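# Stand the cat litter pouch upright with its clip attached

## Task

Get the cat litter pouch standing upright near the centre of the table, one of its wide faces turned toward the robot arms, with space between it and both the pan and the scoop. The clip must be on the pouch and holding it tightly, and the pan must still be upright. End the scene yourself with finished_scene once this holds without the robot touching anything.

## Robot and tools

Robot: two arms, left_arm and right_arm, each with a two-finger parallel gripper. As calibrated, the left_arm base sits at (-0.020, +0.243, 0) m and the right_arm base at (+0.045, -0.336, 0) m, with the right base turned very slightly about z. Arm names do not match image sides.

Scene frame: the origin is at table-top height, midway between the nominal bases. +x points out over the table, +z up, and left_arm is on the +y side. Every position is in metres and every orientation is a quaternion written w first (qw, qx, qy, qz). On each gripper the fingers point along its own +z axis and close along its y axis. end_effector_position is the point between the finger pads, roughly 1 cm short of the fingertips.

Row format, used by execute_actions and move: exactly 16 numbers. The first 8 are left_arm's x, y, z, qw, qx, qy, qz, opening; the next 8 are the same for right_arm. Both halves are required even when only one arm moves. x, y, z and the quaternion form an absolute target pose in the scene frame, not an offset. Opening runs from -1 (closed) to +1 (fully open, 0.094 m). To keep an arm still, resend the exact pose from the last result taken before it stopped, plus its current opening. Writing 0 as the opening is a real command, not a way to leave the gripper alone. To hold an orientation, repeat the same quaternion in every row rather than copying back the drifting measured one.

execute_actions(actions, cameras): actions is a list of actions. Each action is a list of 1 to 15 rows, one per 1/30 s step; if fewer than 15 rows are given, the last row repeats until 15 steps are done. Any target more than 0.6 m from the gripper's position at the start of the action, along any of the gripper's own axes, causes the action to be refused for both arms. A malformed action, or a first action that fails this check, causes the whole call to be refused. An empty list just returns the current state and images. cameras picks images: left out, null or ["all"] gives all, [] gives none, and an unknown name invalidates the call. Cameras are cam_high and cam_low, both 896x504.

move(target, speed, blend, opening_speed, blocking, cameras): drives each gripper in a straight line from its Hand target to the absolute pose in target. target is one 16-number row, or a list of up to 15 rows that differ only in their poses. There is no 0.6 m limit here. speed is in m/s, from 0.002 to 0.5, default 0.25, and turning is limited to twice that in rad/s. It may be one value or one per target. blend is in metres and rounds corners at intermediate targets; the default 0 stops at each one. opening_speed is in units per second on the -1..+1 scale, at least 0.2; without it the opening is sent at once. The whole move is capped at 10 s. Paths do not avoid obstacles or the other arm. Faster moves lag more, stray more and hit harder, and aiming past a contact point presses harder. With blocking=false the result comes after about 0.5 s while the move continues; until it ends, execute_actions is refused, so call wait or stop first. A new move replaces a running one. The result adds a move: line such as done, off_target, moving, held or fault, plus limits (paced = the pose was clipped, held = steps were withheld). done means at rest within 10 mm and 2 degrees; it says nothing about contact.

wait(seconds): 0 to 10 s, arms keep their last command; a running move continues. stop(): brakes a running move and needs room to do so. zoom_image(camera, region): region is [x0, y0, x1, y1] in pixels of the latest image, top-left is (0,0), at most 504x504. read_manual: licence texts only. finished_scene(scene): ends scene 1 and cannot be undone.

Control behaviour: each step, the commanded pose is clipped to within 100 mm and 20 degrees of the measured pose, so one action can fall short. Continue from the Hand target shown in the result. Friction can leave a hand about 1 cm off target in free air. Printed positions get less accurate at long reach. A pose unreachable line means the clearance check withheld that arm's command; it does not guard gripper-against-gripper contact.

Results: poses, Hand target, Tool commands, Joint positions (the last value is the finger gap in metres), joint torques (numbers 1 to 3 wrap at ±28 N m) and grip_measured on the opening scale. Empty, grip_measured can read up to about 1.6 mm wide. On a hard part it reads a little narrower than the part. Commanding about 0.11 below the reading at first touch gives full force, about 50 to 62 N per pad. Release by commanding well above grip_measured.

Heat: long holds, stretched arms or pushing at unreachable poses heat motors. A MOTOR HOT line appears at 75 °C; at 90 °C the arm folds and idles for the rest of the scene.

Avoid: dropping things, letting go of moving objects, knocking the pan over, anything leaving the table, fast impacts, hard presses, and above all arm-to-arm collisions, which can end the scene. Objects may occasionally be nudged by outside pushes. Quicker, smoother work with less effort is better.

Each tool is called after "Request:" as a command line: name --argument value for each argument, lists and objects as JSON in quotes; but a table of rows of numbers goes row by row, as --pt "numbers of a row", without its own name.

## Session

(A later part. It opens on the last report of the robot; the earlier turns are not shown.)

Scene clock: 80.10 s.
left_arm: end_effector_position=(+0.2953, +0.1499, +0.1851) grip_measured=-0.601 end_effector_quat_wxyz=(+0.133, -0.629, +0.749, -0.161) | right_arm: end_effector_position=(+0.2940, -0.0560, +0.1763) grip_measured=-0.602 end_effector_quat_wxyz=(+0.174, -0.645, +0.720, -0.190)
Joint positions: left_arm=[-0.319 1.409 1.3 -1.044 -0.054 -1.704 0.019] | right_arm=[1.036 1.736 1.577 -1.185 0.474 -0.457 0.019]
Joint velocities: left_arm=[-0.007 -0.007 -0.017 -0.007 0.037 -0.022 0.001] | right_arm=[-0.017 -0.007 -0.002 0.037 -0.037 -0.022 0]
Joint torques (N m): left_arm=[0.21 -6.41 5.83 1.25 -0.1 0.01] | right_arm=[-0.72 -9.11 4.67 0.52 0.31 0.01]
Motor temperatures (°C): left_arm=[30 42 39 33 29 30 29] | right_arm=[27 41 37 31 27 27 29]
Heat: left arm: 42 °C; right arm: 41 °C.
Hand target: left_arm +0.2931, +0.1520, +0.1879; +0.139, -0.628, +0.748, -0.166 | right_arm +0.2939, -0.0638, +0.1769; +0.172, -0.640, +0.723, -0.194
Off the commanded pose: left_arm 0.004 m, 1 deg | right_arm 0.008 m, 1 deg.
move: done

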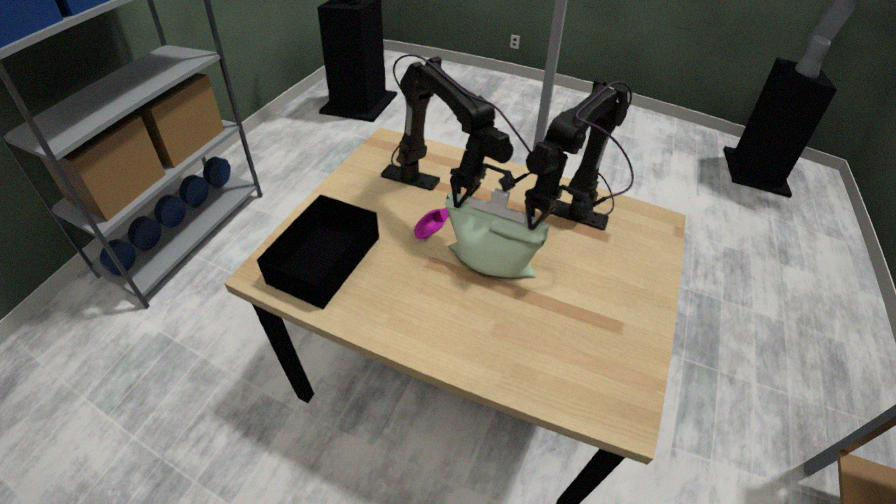

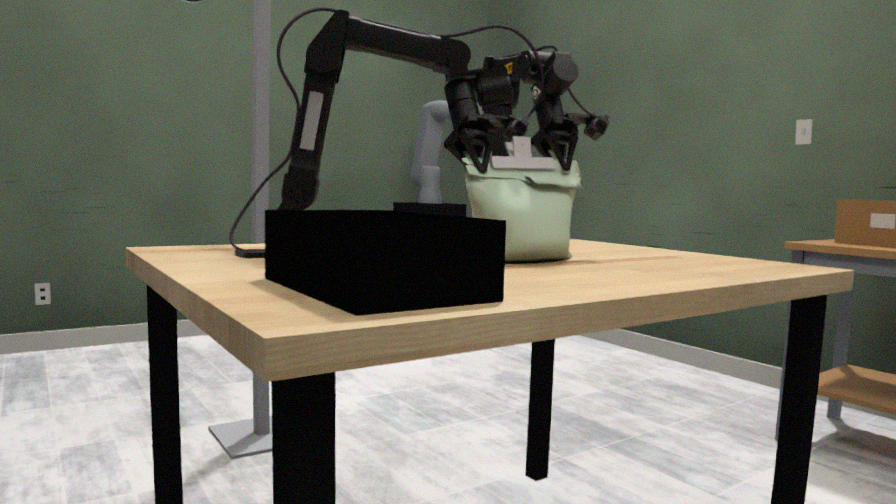

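Request:
zoom_image --camera "cam_high" --region '[400, 150, 580, 300]'

Request:
zoom_image --camera "cam_low" --region '[420, 80, 640, 280]'

Scaled by 2.800.

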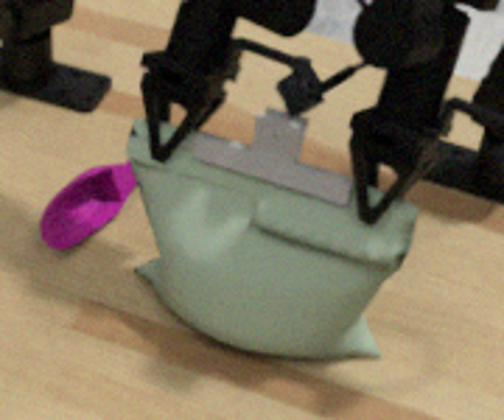

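Scaled by 2.291.

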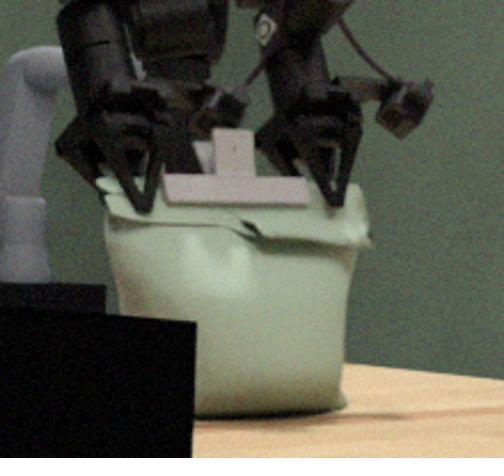

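Request:
move --target '[0.2930, 0.1520, 0.1880, 0.1390, -0.6276, 0.7478, -0.1658, -0.1, 0.2940, -0.0640, 0.1770, 0.1715, -0.6401, 0.7234, -0.1939, -0.1]' --speed 0.03 --opening_speed 0.5

Request:
zoom_image --camera "cam_high" --region '[400, 150, 580, 300]'

Request:
zoom_image --camera "cam_low" --region '[420, 80, 640, 280]'

Scene clock: 81.50 s.
left_arm: end_effector_position=(+0.2955, +0.1499, +0.1852) grip_measured=-0.102 end_effector_quat_wxyz=(+0.133, -0.629, +0.749, -0.162) | right_arm: end_effector_position=(+0.2940, -0.0560, +0.1763) grip_measured=-0.102 end_effector_quat_wxyz=(+0.174, -0.645, +0.720, -0.190)
Joint positions: left_arm=[-0.319 1.409 1.3 -1.043 -0.054 -1.704 0.042] | right_arm=[1.036 1.736 1.577 -1.185 0.474 -0.457 0.042]
Joint velocities: left_arm=[-0.007 0.007 -0.012 -0.051 0.051 -0.007 0.001] | right_arm=[-0.007 0.002 0.007 0.066 -0.037 -0.022 0.001]
Joint torques (N m): left_arm=[-0.12 -6.45 5.87 1.22 -0.11 0.03] | right_arm=[-0.98 -9.43 4.64 0.44 0.28 0.08]
Motor temperatures (°C): left_arm=[30 41 39 33 29 30 29] | right_arm=[27 41 36 31 27 27 29]
Heat: left arm: 41 °C; right arm: 41 °C.
Hand target: left_arm +0.2932, +0.1520, +0.1879; +0.139, -0.628, +0.748, -0.166 | right_arm +0.2939, -0.0639, +0.1769; +0.171, -0.640, +0.723, -0.194
Off the commanded pose: left_arm 0.004 m, 1 deg | right_arm 0.008 m, 1 deg.
move: done

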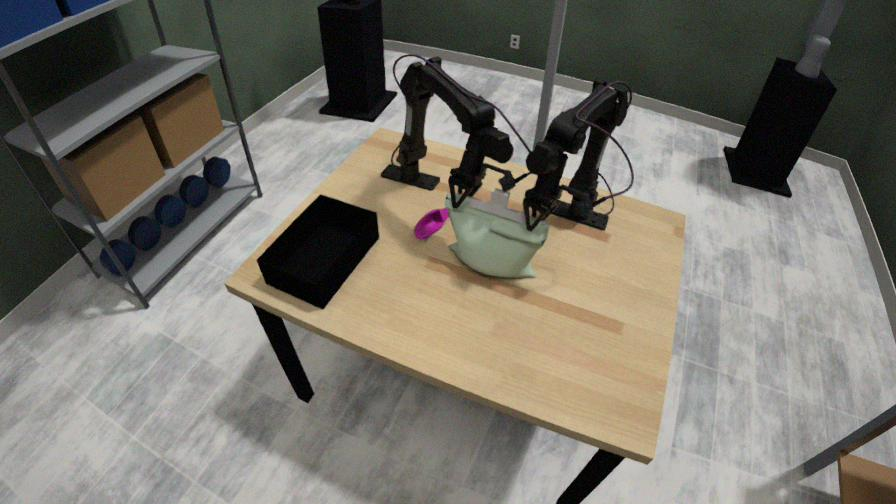

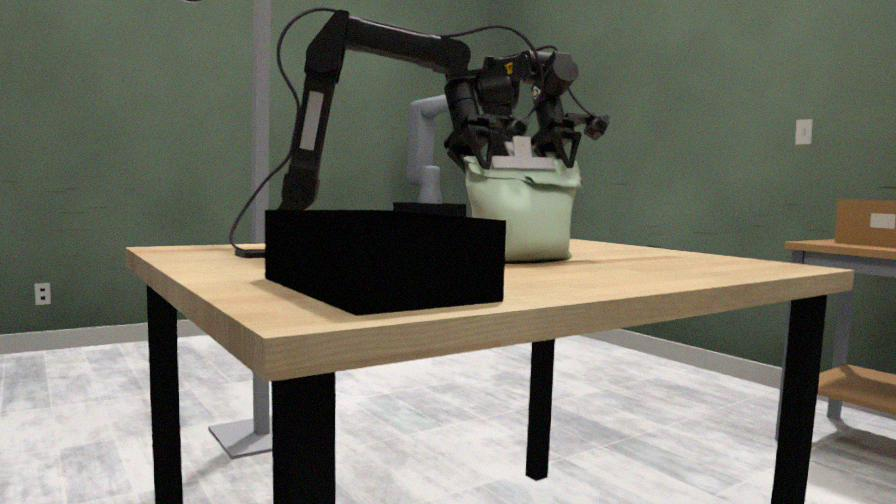

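Scaled by 2.800.

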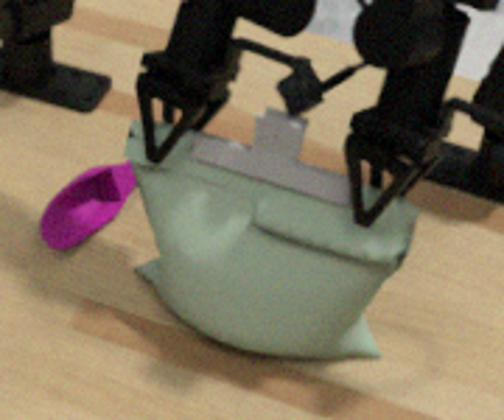

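Scaled by 2.291.

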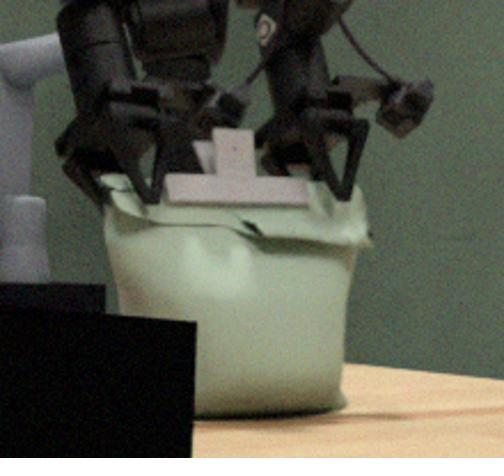

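Request:
move --pt "0.2930 0.1520 0.1880 0.1390 -0.6276 0.7478 -0.1658 -0.1 0.2590 -0.0600 0.2380 0.1715 -0.6401 0.7234 -0.1939 -0.1" --pt "0.2930 0.1520 0.1880 0.1390 -0.6276 0.7478 -0.1658 -0.1 0.1700 -0.1000 0.1700 0.1227 -0.9317 0.3391 -0.0446 -0.1" --speed '[0.1, 0.3]' --blend 0.0

Scene clock: 88.47 s.
left_arm: end_effector_position=(+0.2955, +0.1499, +0.1852) grip_measured=-0.102 end_effector_quat_wxyz=(+0.133, -0.629, +0.749, -0.162) | right_arm: end_effector_position=(+0.1707, -0.0955, +0.1729) grip_measured=-0.102 end_effector_quat_wxyz=(-0.117, +0.932, -0.338, +0.051)
Joint positions: left_arm=[-0.319 1.409 1.3 -1.043 -0.054 -1.704 0.042] | right_arm=[1.115 1.349 1.257 -1.236 0.082 -1.317 0.042]
Joint velocities: left_arm=[-0.027 0.007 -0.017 0.022 0.022 0.022 0] | right_arm=[-0.012 -0.002 -0.022 -0.095 0.081 0.022 0]
Joint torques (N m): left_arm=[0.02 -6.27 6.02 1.22 -0.12 0.06] | right_arm=[-0.91 -5.6 4.75 0.7 -0.2 -0.05]
Motor temperatures (°C): left_arm=[30 40 38 33 29 30 29] | right_arm=[27 41 36 31 27 27 28]
Heat: left arm: 40 °C; right arm: 41 °C.
Hand target: left_arm +0.2931, +0.1520, +0.1879; +0.139, -0.628, +0.748, -0.166 | right_arm +0.1686, -0.0979, +0.1720; -0.121, +0.932, -0.339, +0.044
Off the commanded pose: left_arm 0.004 m, 1 deg | right_arm 0.005 m, 1 deg.
move: done

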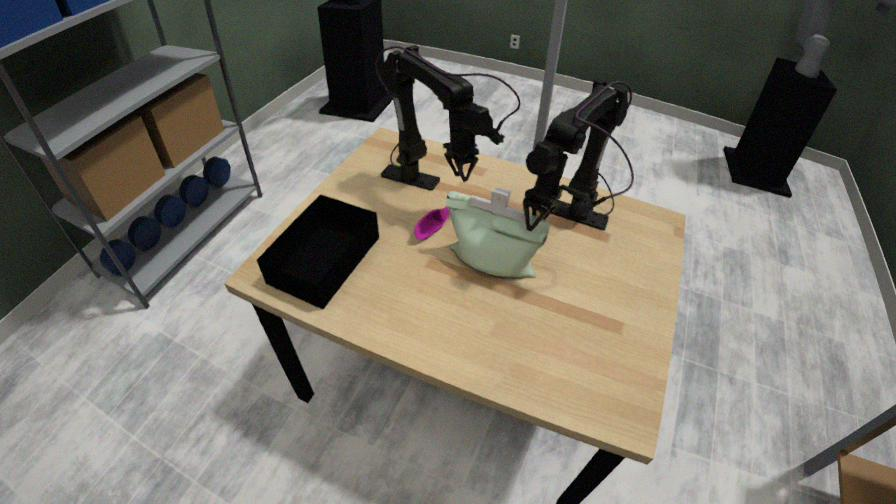

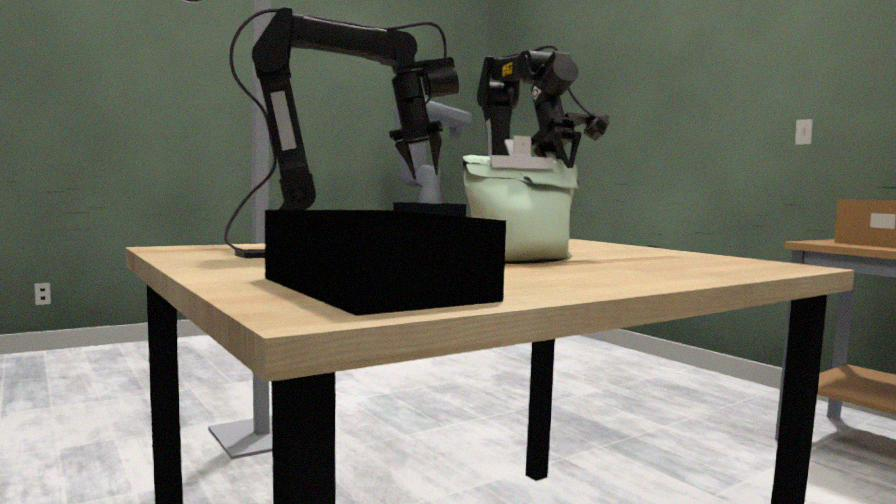

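Request:
zoom_image --camera "cam_high" --region '[390, 120, 590, 290]'

Request:
zoom_image --camera "cam_low" --region '[380, 80, 640, 280]'

Scaled by 2.520.

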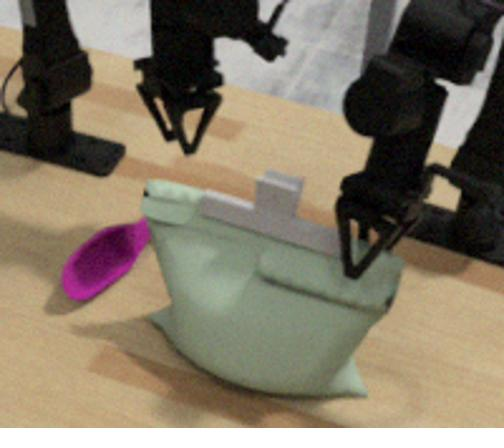

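Scaled by 1.938.

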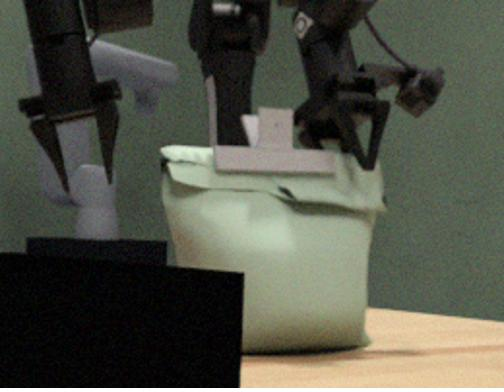

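Request:
move --pt "0.2930 0.1520 0.1880 0.1390 -0.6276 0.7478 -0.1658 -0.1 0.2050 -0.1000 0.0800 0.1227 -0.9317 0.3391 -0.0446 -1.0" --pt "0.2930 0.1520 0.1880 0.1390 -0.6276 0.7478 -0.1658 -0.1 0.2050 -0.1000 0.0240 0.1227 -0.9317 0.3391 -0.0446 -1.0" --speed '[0.2, 0.08]' --blend 0.01

Request:
zoom_image --camera "cam_high" --region '[390, 120, 590, 290]'

Request:
zoom_image --camera "cam_low" --region '[380, 80, 640, 280]'

Scene clock: 90.83 s.
left_arm: end_effector_position=(+0.2956, +0.1498, +0.1852) grip_measured=-0.102 end_effector_quat_wxyz=(+0.133, -0.629, +0.749, -0.162) | right_arm: end_effector_position=(+0.2099, -0.0962, +0.0308) grip_measured=-0.992 end_effector_quat_wxyz=(-0.131, +0.930, -0.338, +0.056)
Joint positions: left_arm=[-0.319 1.409 1.3 -1.042 -0.054 -1.704 0.042] | right_arm=[0.97 1.48 0.779 -0.588 0.049 -1.458 0]
Joint velocities: left_arm=[-0.007 0.012 0.017 -0.139 -0.081 -0.037 0] | right_arm=[0.012 -0.007 0.012 0.037 -0.022 -0.007 0.001]
Joint torques (N m): left_arm=[0.08 -6.65 5.9 1.25 -0.07 0.06] | right_arm=[-0.61 -4.4 4.51 0.76 -0.24 -0.1]
Motor temperatures (°C): left_arm=[30 40 38 33 29 30 29] | right_arm=[27 40 36 31 27 27 28]
Heat: left arm: 40 °C; right arm: 40 °C.
Hand target: left_arm +0.2932, +0.1520, +0.1879; +0.139, -0.628, +0.748, -0.166 | right_arm +0.2062, -0.1000, +0.0241; -0.124, +0.932, -0.339, +0.046
Off the commanded pose: left_arm 0.004 m, 1 deg | right_arm 0.009 m, 2 deg.
move: done

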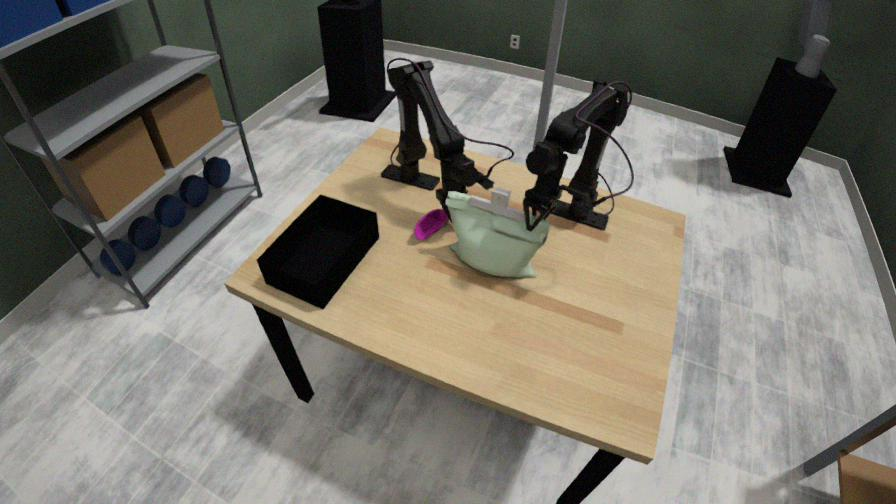

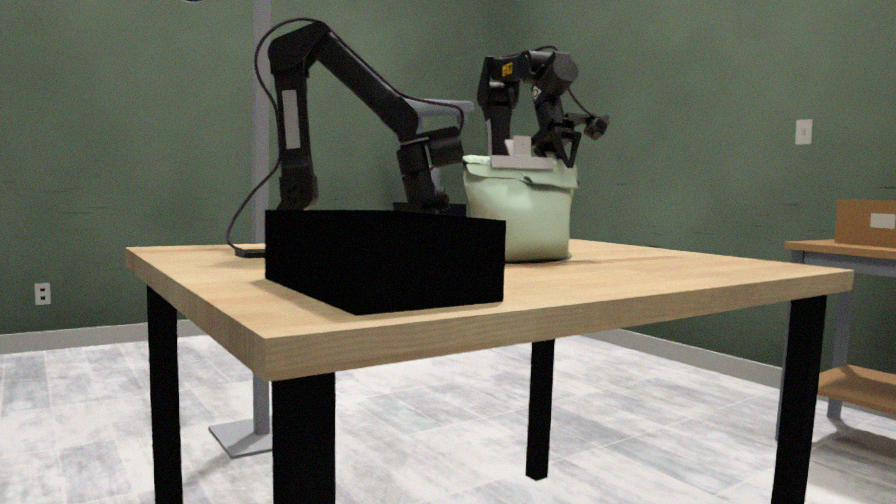

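Scaled by 2.520.

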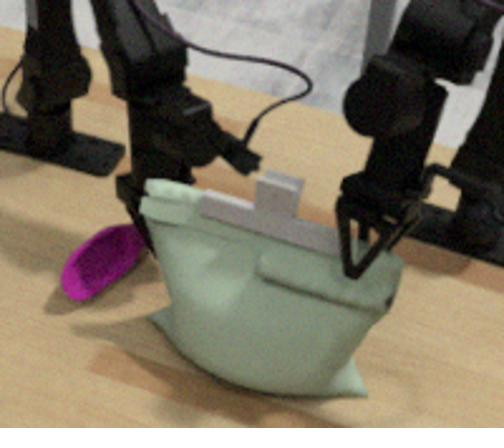

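Scaled by 1.938.

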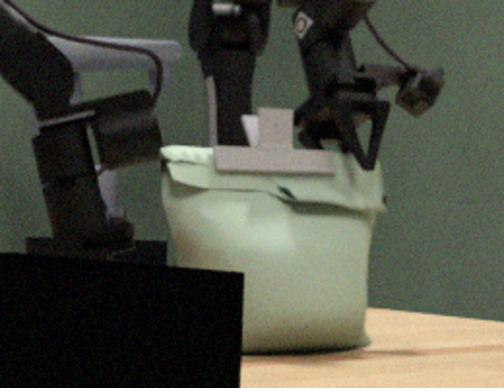

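Request:
move --pt "0.2930 0.1520 0.1880 0.1390 -0.6276 0.7478 -0.1658 -0.1 0.2030 -0.1000 0.0150 0.1227 -0.9317 0.3391 -0.0446 -1.0" --pt "0.2930 0.1520 0.1880 0.1390 -0.6276 0.7478 -0.1658 -0.1 0.2030 -0.2200 0.0150 0.1227 -0.9317 0.3391 -0.0446 -1.0" --speed '[0.06, 0.08]' --blend 0.0

Request:
zoom_image --camera "cam_high" --region '[370, 120, 590, 290]'

Scene clock: 93.43 s.
left_arm: end_effector_position=(+0.2956, +0.1498, +0.1852) grip_measured=-0.102 end_effector_quat_wxyz=(+0.133, -0.629, +0.749, -0.162) | right_arm: end_effector_position=(+0.2140, -0.2165, +0.0203) grip_measured=-0.992 end_effector_quat_wxyz=(-0.131, +0.930, -0.338, +0.065)
Joint positions: left_arm=[-0.319 1.409 1.3 -1.042 -0.054 -1.704 0.042] | right_arm=[0.535 1.115 0.479 -0.647 -0.058 -1.877 0]
Joint velocities: left_arm=[-0.022 -0.022 -0.012 0.037 -0.037 0.022 0.001] | right_arm=[-0.012 0.002 0.017 0.11 -0.022 -0.022 0]
Joint torques (N m): left_arm=[0.03 -6.32 5.82 1.24 -0.14 0.05] | right_arm=[-0.8 -2.82 4.52 0.45 -0.31 -0.08]
Motor temperatures (°C): left_arm=[30 39 38 33 29 30 29] | right_arm=[27 40 36 31 27 27 28]
Heat: left arm: 39 °C; right arm: 40 °C.
Hand target: left_arm +0.2931, +0.1520, +0.1879; +0.139, -0.628, +0.748, -0.166 | right_arm +0.2038, -0.2206, +0.0156; -0.124, +0.931, -0.339, +0.049
Off the commanded pose: left_arm 0.004 m, 1 deg | right_arm 0.013 m, 3 deg.
move: off_target (right_arm)

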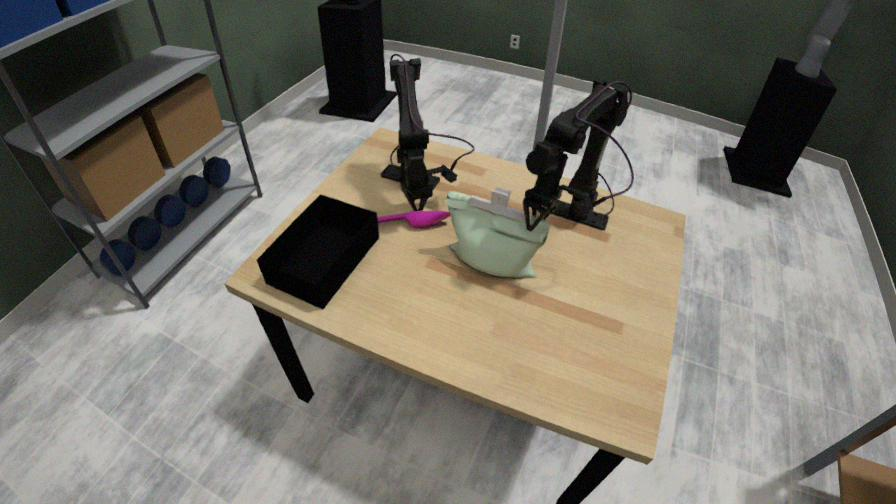

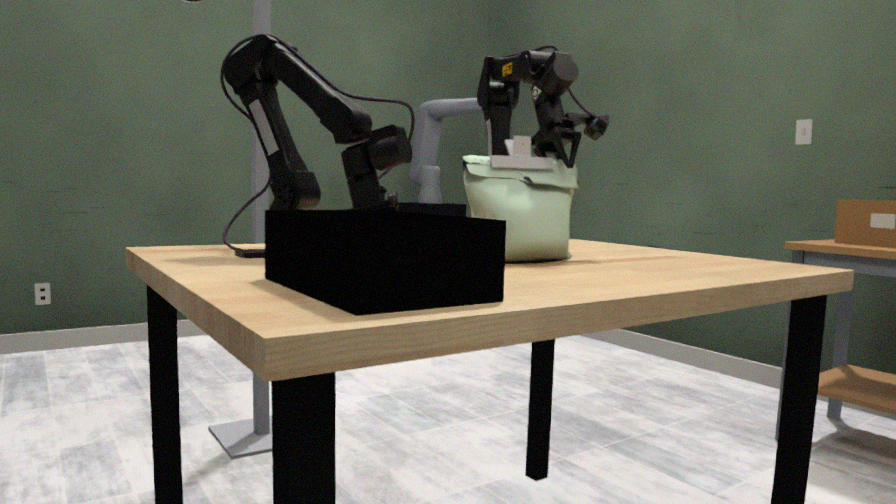

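Scaled by 2.291.

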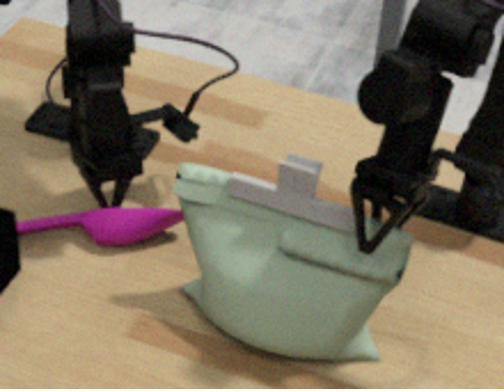

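Request:
move --pt "0.2930 0.1520 0.1880 0.1390 -0.6276 0.7478 -0.1658 -0.1 0.2000 -0.2000 0.1900 0.1227 -0.9317 0.3391 -0.0446 -1.0" --pt "0.2930 0.1520 0.1880 0.1390 -0.6276 0.7478 -0.1658 -0.1 0.2590 -0.0600 0.2380 0.1715 -0.6401 0.7234 -0.1939 -1.0" --speed '[0.25, 0.3]' --blend 0.02

Request:
zoom_image --camera "cam_high" --region '[370, 140, 570, 300]'

Request:
zoom_image --camera "cam_low" --region '[420, 80, 640, 280]'

Scene clock: 100.50 s.
left_arm: end_effector_position=(+0.2956, +0.1498, +0.1852) grip_measured=-0.102 end_effector_quat_wxyz=(+0.133, -0.629, +0.749, -0.162) | right_arm: end_effector_position=(+0.2565, -0.0649, +0.2306) grip_measured=-0.992 end_effector_quat_wxyz=(+0.160, -0.645, +0.723, -0.188)
Joint positions: left_arm=[-0.319 1.409 1.3 -1.042 -0.054 -1.704 0.042] | right_arm=[1.121 1.718 1.787 -1.485 0.476 -0.349 0]
Joint velocities: left_arm=[-0.007 0.002 -0.017 -0.022 -0.051 0.022 -0.002] | right_arm=[-0.022 -0.007 -0.027 0.022 0.037 -0.037 -0.001]
Joint torques (N m): left_arm=[0.18 -6.43 5.96 1.21 -0.11 0.07] | right_arm=[0.39 -6.16 8.17 0.38 0.41 0.08]
Motor temperatures (°C): left_arm=[30 39 37 33 29 30 29] | right_arm=[27 39 36 31 26 27 28]
Heat: left arm: 39 °C; right arm: 39 °C.
Hand target: left_arm +0.2931, +0.1520, +0.1879; +0.139, -0.628, +0.748, -0.166 | right_arm +0.2580, -0.0609, +0.2350; +0.167, -0.641, +0.725, -0.190
Off the commanded pose: left_arm 0.004 m, 1 deg | right_arm 0.009 m, 2 deg.
move: done

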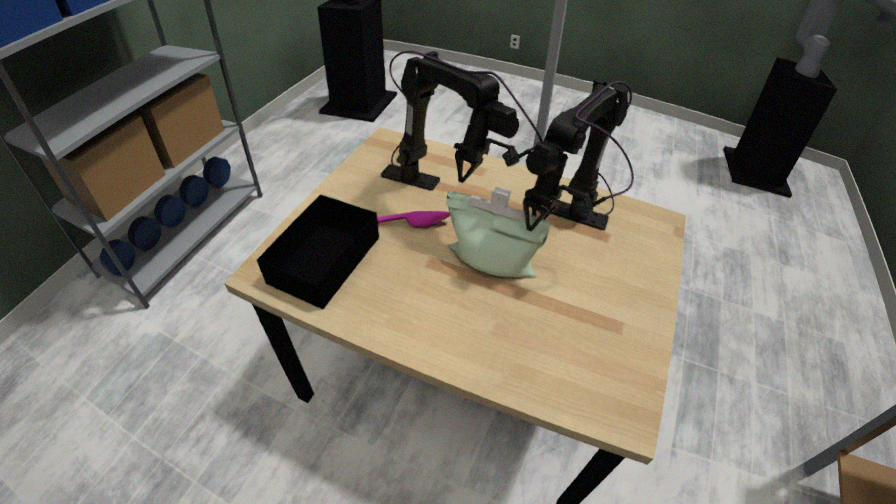

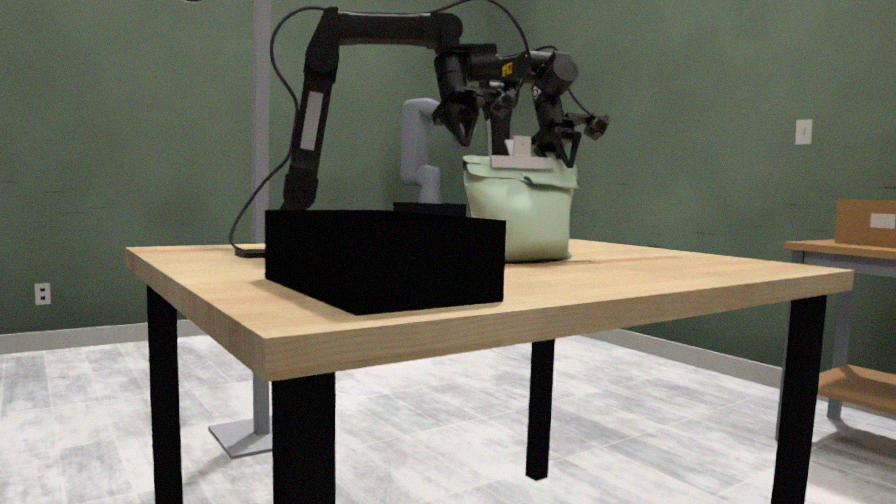

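Scaled by 2.520.

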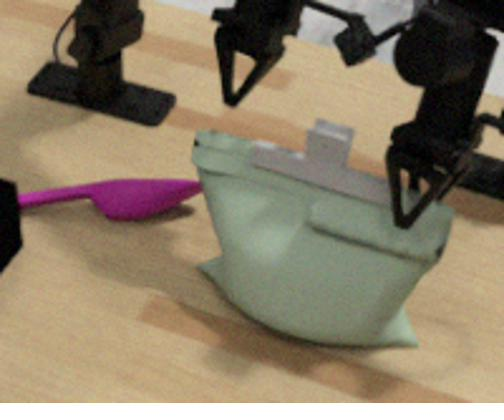

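Scaled by 2.291.

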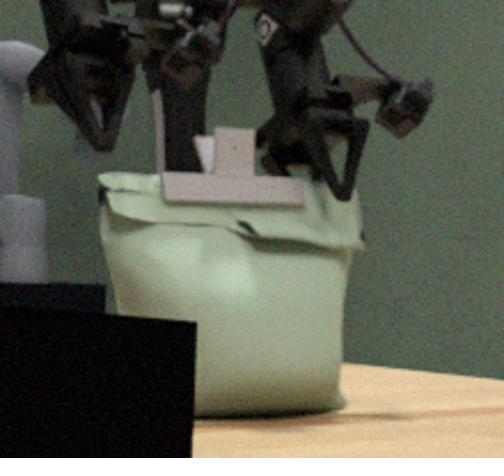

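Request:
move --pt "0.2930 0.1520 0.1880 0.1390 -0.6276 0.7478 -0.1658 -0.1 0.2560 -0.0620 0.2420 0.1715 -0.6401 0.7234 -0.1939 0.1" --pt "0.2930 0.1520 0.1880 0.1390 -0.6276 0.7478 -0.1658 -0.1 0.2940 -0.0660 0.1770 0.1715 -0.6401 0.7234 -0.1939 0.1" --speed '[0.06, 0.08]' --blend 0.004

Request:
zoom_image --camera "cam_high" --region '[400, 150, 580, 300]'

Request:
zoom_image --camera "cam_low" --region '[420, 80, 640, 280]'

Scene clock: 102.50 s.
left_arm: end_effector_position=(+0.2956, +0.1498, +0.1852) grip_measured=-0.102 end_effector_quat_wxyz=(+0.133, -0.629, +0.749, -0.162) | right_arm: end_effector_position=(+0.2939, -0.0634, +0.1800) grip_measured=+0.098 end_effector_quat_wxyz=(+0.172, -0.643, +0.720, -0.196)
Joint positions: left_arm=[-0.319 1.409 1.3 -1.042 -0.054 -1.704 0.042] | right_arm=[1.03 1.718 1.568 -1.2 0.483 -0.458 0.052]
Joint velocities: left_arm=[-0.017 -0.002 -0.017 0.037 -0.081 -0.081 0] | right_arm=[-0.002 -0.002 -0.007 -0.022 -0.022 -0.022 0]
Joint torques (N m): left_arm=[-0.02 -6.49 6 1.22 -0.1 0.02] | right_arm=[-0.99 -8.27 4.37 0.67 0.17 -0.09]
Motor temperatures (°C): left_arm=[30 39 37 33 29 30 29] | right_arm=[27 39 36 31 26 27 28]
Heat: left arm: 39 °C; right arm: 39 °C.
Hand target: left_arm +0.2931, +0.1520, +0.1879; +0.139, -0.628, +0.748, -0.166 | right_arm +0.2947, -0.0663, +0.1773; +0.172, -0.640, +0.723, -0.194
Off the commanded pose: left_arm 0.004 m, 1 deg | right_arm 0.004 m, 1 deg.
move: done; blend cut to 0.0037 m at target 1

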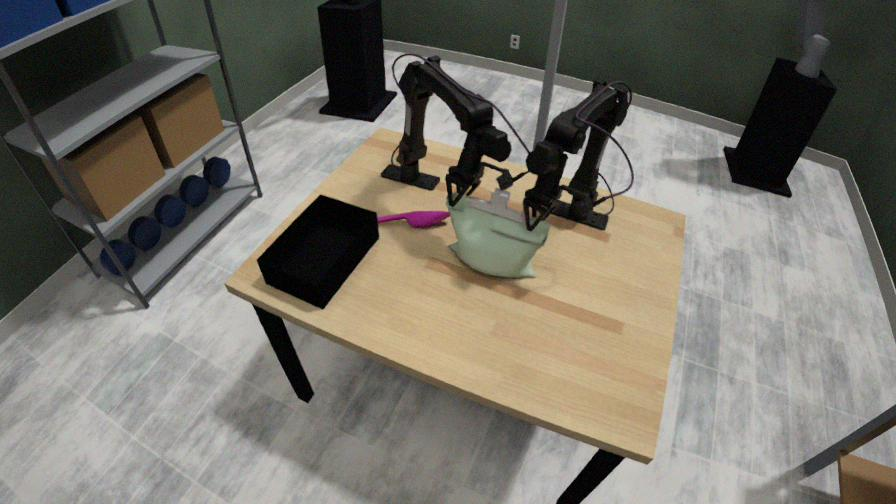

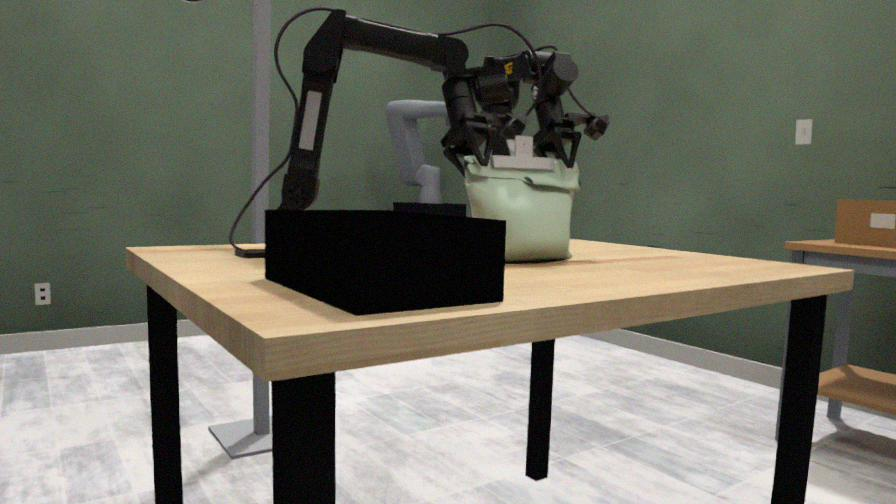

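Scaled by 2.800.

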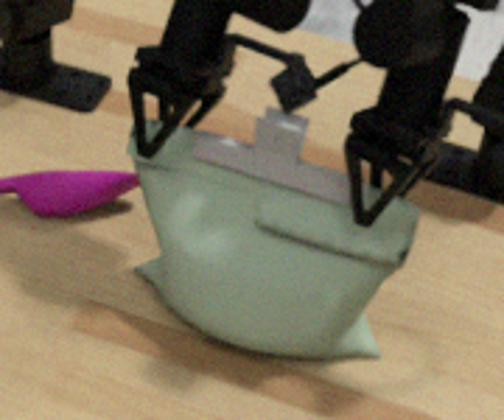

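Scaled by 2.291.

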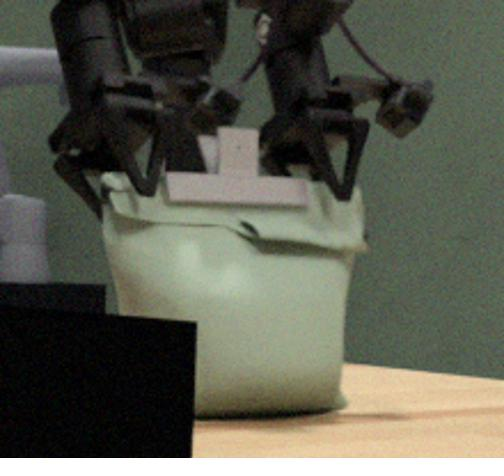

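Request:
move --target '[0.2930, 0.1520, 0.1880, 0.1390, -0.6276, 0.7478, -0.1658, -1.0, 0.2940, -0.0660, 0.1770, 0.1715, -0.6401, 0.7234, -0.1939, -1.0]' --speed 0.06 --opening_speed 0.8

Request:
zoom_image --camera "cam_high" --region '[400, 150, 580, 300]'

Request:
zoom_image --camera "cam_low" --region '[420, 80, 640, 280]'

Scene clock: 104.60 s.
left_arm: end_effector_position=(+0.2947, +0.1501, +0.1843) grip_measured=-0.985 end_effector_quat_wxyz=(+0.132, -0.629, +0.749, -0.160) | right_arm: end_effector_position=(+0.2939, -0.0634, +0.1800) grip_measured=-0.982 end_effector_quat_wxyz=(+0.172, -0.643, +0.720, -0.196)
Joint positions: left_arm=[-0.319 1.409 1.298 -1.045 -0.054 -1.704 0.001] | right_arm=[1.03 1.718 1.568 -1.2 0.483 -0.458 0.001]
Joint velocities: left_arm=[-0.012 0.007 -0.007 0.007 -0.007 0.037 -0.001] | right_arm=[-0.007 -0.007 0.012 -0.051 0.022 -0.037 -0.001]
Joint torques (N m): left_arm=[0.08 -6.42 5.98 1.27 -0.12 0.03] | right_arm=[-0.61 -8.44 4.52 0.69 0.18 0.01]
Motor temperatures (°C): left_arm=[30 39 37 33 29 30 29] | right_arm=[27 40 36 31 26 27 28]
Heat: left arm: 39 °C; right arm: 40 °C.
Hand target: left_arm +0.2931, +0.1520, +0.1879; +0.139, -0.628, +0.748, -0.166 | right_arm +0.2940, -0.0660, +0.1770; +0.171, -0.640, +0.723, -0.194
Off the commanded pose: left_arm 0.004 m, 1 deg | right_arm 0.004 m, 1 deg.
move: done

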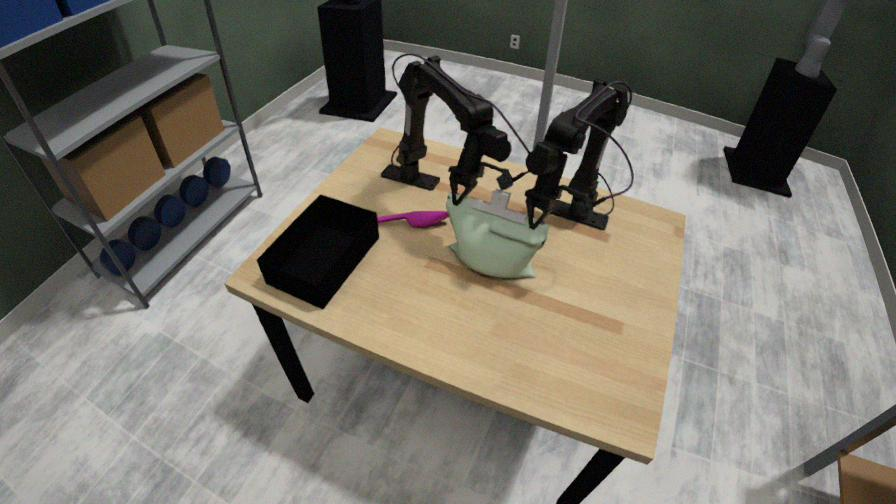

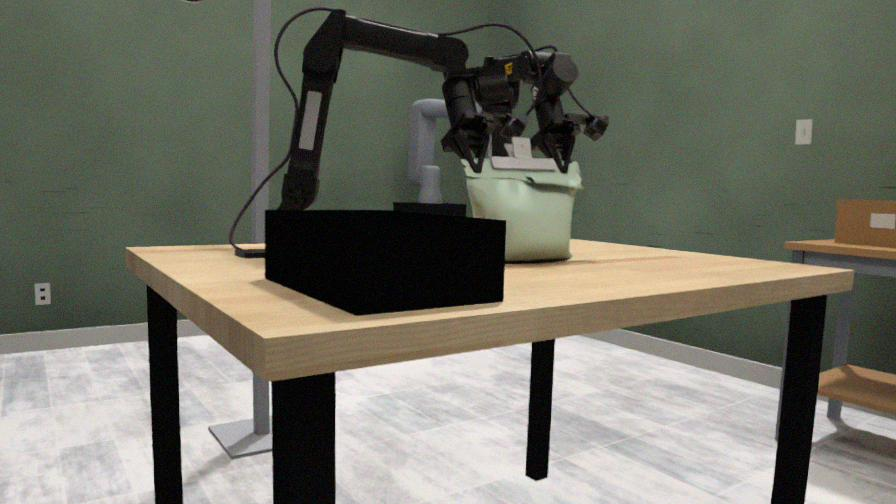

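Scaled by 2.800.

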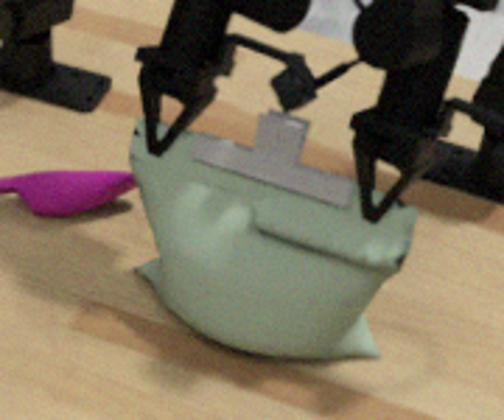

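Scaled by 2.291.

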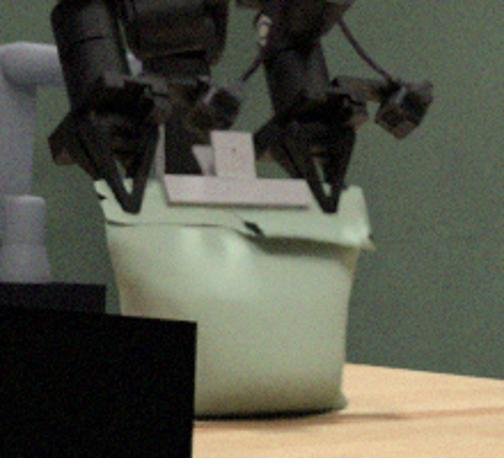

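Request:
move --pt "0.2930 0.1510 0.2420 0.1390 -0.6276 0.7478 -0.1658 -1.0 0.2940 -0.0660 0.2310 0.1715 -0.6401 0.7234 -0.1939 -1.0" --pt "0.2770 0.1160 0.2420 0.1390 -0.6276 0.7478 -0.1658 -1.0 0.2780 -0.1010 0.2310 0.1715 -0.6401 0.7234 -0.1939 -1.0" --speed '[0.05, 0.05]' --blend 0.005

Request:
zoom_image --camera "cam_high" --region '[380, 150, 560, 300]'

Request:
zoom_image --camera "cam_low" --region '[410, 80, 630, 280]'

Scene clock: 107.43 s.
left_arm: end_effector_position=(+0.2634, +0.1191, +0.2181) grip_measured=-0.985 end_effector_quat_wxyz=(+0.109, -0.632, +0.756, -0.130) | right_arm: end_effector_position=(+0.2692, -0.0947, +0.2152) grip_measured=-0.982 end_effector_quat_wxyz=(+0.139, -0.654, +0.721, -0.180)
Joint positions: left_arm=[-0.47 1.446 1.495 -1.293 -0.097 -1.847 0.001] | right_arm=[1.022 1.64 1.649 -1.414 0.43 -0.464 0.001]
Joint velocities: left_arm=[-0.002 0.012 0.007 -0.007 -0.022 0.051 0.001] | right_arm=[0.002 0.002 0.002 0.081 0.066 0.051 0]
Joint torques (N m): left_arm=[-0.42 -5.52 11.34 1.32 -0.5 0.05] | right_arm=[-0.8 -10.13 5.45 0.62 0.74 -0.04]
Motor temperatures (°C): left_arm=[30 38 39 33 29 30 29] | right_arm=[27 40 36 31 27 27 28]
Heat: left arm: 39 °C; right arm: 40 °C.
Hand target: left_arm +0.2758, +0.1168, +0.2421; +0.140, -0.628, +0.748, -0.164 | right_arm +0.2768, -0.1012, +0.2310; +0.171, -0.640, +0.724, -0.194
Off the commanded pose: left_arm 0.028 m, 5 deg | right_arm 0.019 m, 4 deg.
move: off_target (left_arm, right_arm)

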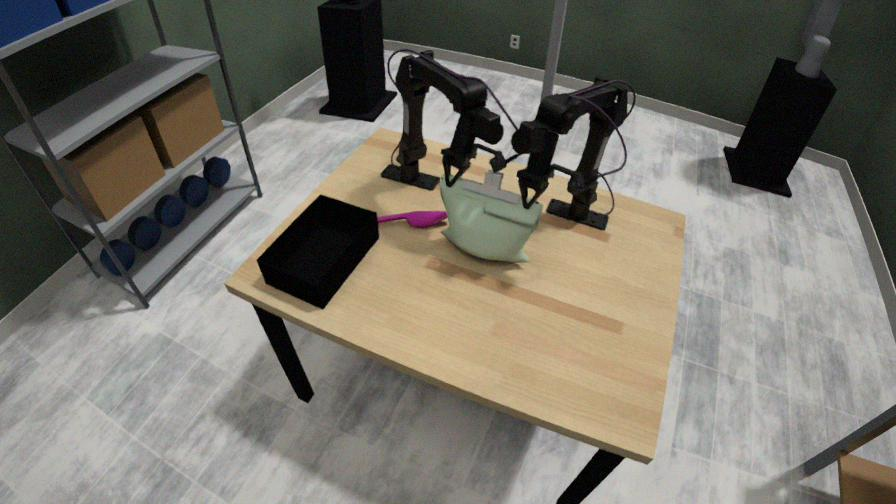

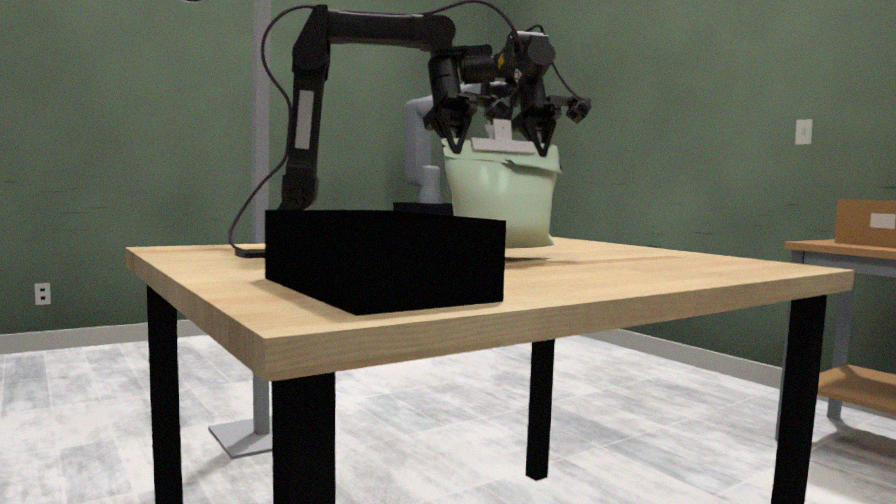

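Scaled by 2.800.

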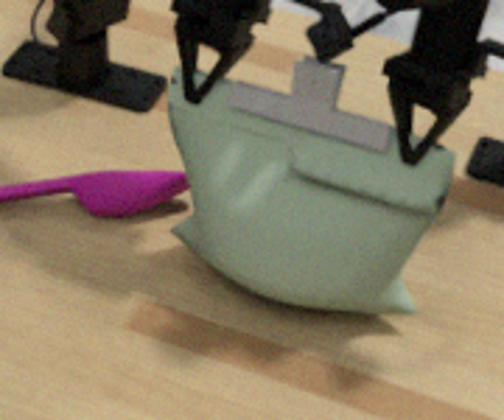

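Scaled by 2.291.

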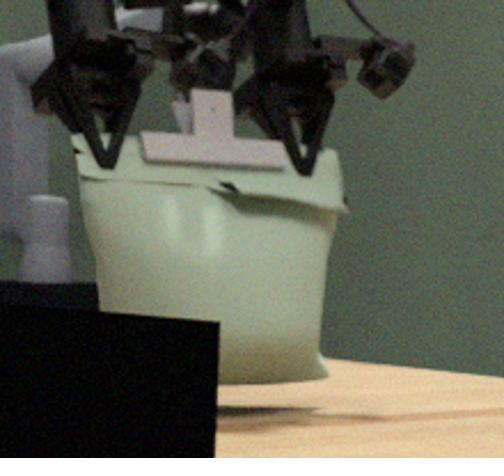

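Request:
move --pt "0.2770 0.1160 0.2180 0.1390 -0.6276 0.7478 -0.1658 -1.0 0.2780 -0.1010 0.2070 0.1715 -0.6401 0.7234 -0.1939 -1.0" --pt "0.2810 0.1160 0.1880 0.1390 -0.6276 0.7478 -0.1658 -1.0 0.2820 -0.1010 0.1770 0.1715 -0.6401 0.7234 -0.1939 -1.0" --speed '[0.04, 0.03]' --blend 0.005

Request:
zoom_image --camera "cam_high" --region '[380, 150, 560, 300]'

Request:
zoom_image --camera "cam_low" --region '[410, 80, 630, 280]'

Scene clock: 109.87 s.
left_arm: end_effector_position=(+0.2805, +0.1151, +0.1844) grip_measured=-0.985 end_effector_quat_wxyz=(+0.133, -0.631, +0.749, -0.156) | right_arm: end_effector_position=(+0.2812, -0.0959, +0.1778) grip_measured=-0.982 end_effector_quat_wxyz=(+0.169, -0.645, +0.720, -0.192)
Joint positions: left_arm=[-0.47 1.419 1.31 -1.065 -0.12 -1.846 0.001] | right_arm=[1.008 1.586 1.419 -1.176 0.469 -0.483 0.001]
Joint velocities: left_arm=[-0.002 0.022 -0.002 -0.037 -0.037 -0.007 -0.001] | right_arm=[-0.007 -0.007 -0.022 0.022 0.037 0.007 -0.001]
Joint torques (N m): left_arm=[0.23 -6.42 5.67 1.35 -0.02 0.16] | right_arm=[-1.11 -7.94 4.6 0.68 0.31 -0.05]
Motor temperatures (°C): left_arm=[30 38 39 33 29 30 29] | right_arm=[27 40 36 31 27 27 29]
Heat: left arm: 39 °C; right arm: 40 °C.
Hand target: left_arm +0.2808, +0.1159, +0.1876; +0.139, -0.627, +0.748, -0.166 | right_arm +0.2822, -0.1009, +0.1774; +0.172, -0.640, +0.723, -0.194
Off the commanded pose: left_arm 0.004 m, 1 deg | right_arm 0.005 m, 1 deg.
move: done

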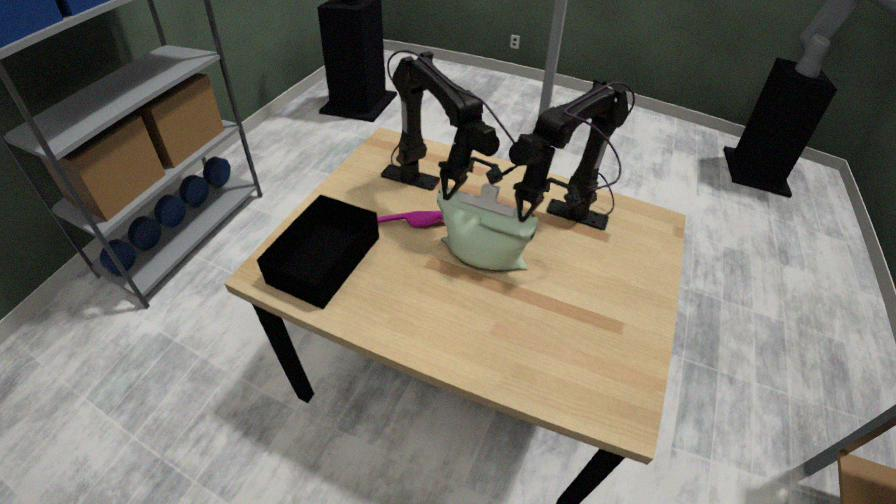

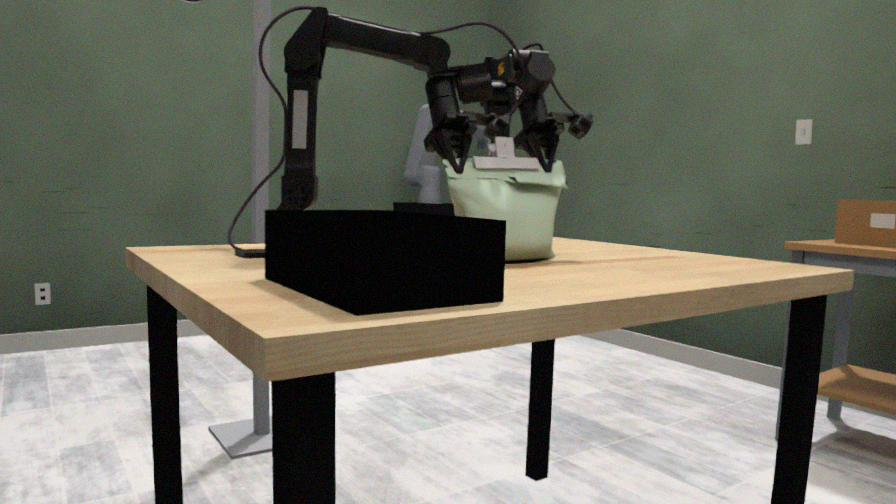

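Scaled by 2.800.

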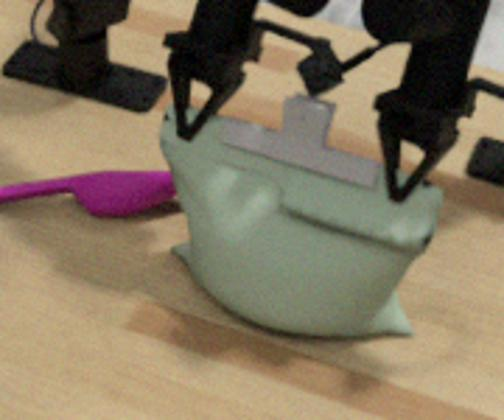

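Scaled by 2.291.

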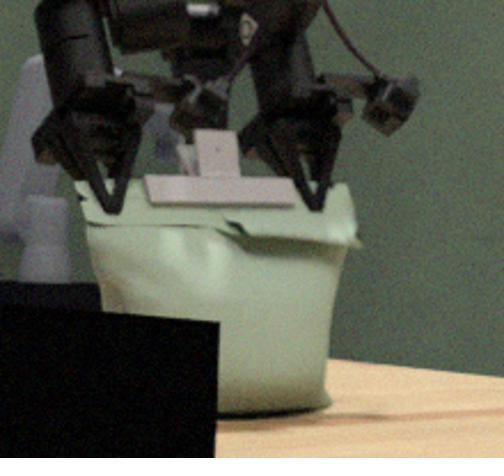

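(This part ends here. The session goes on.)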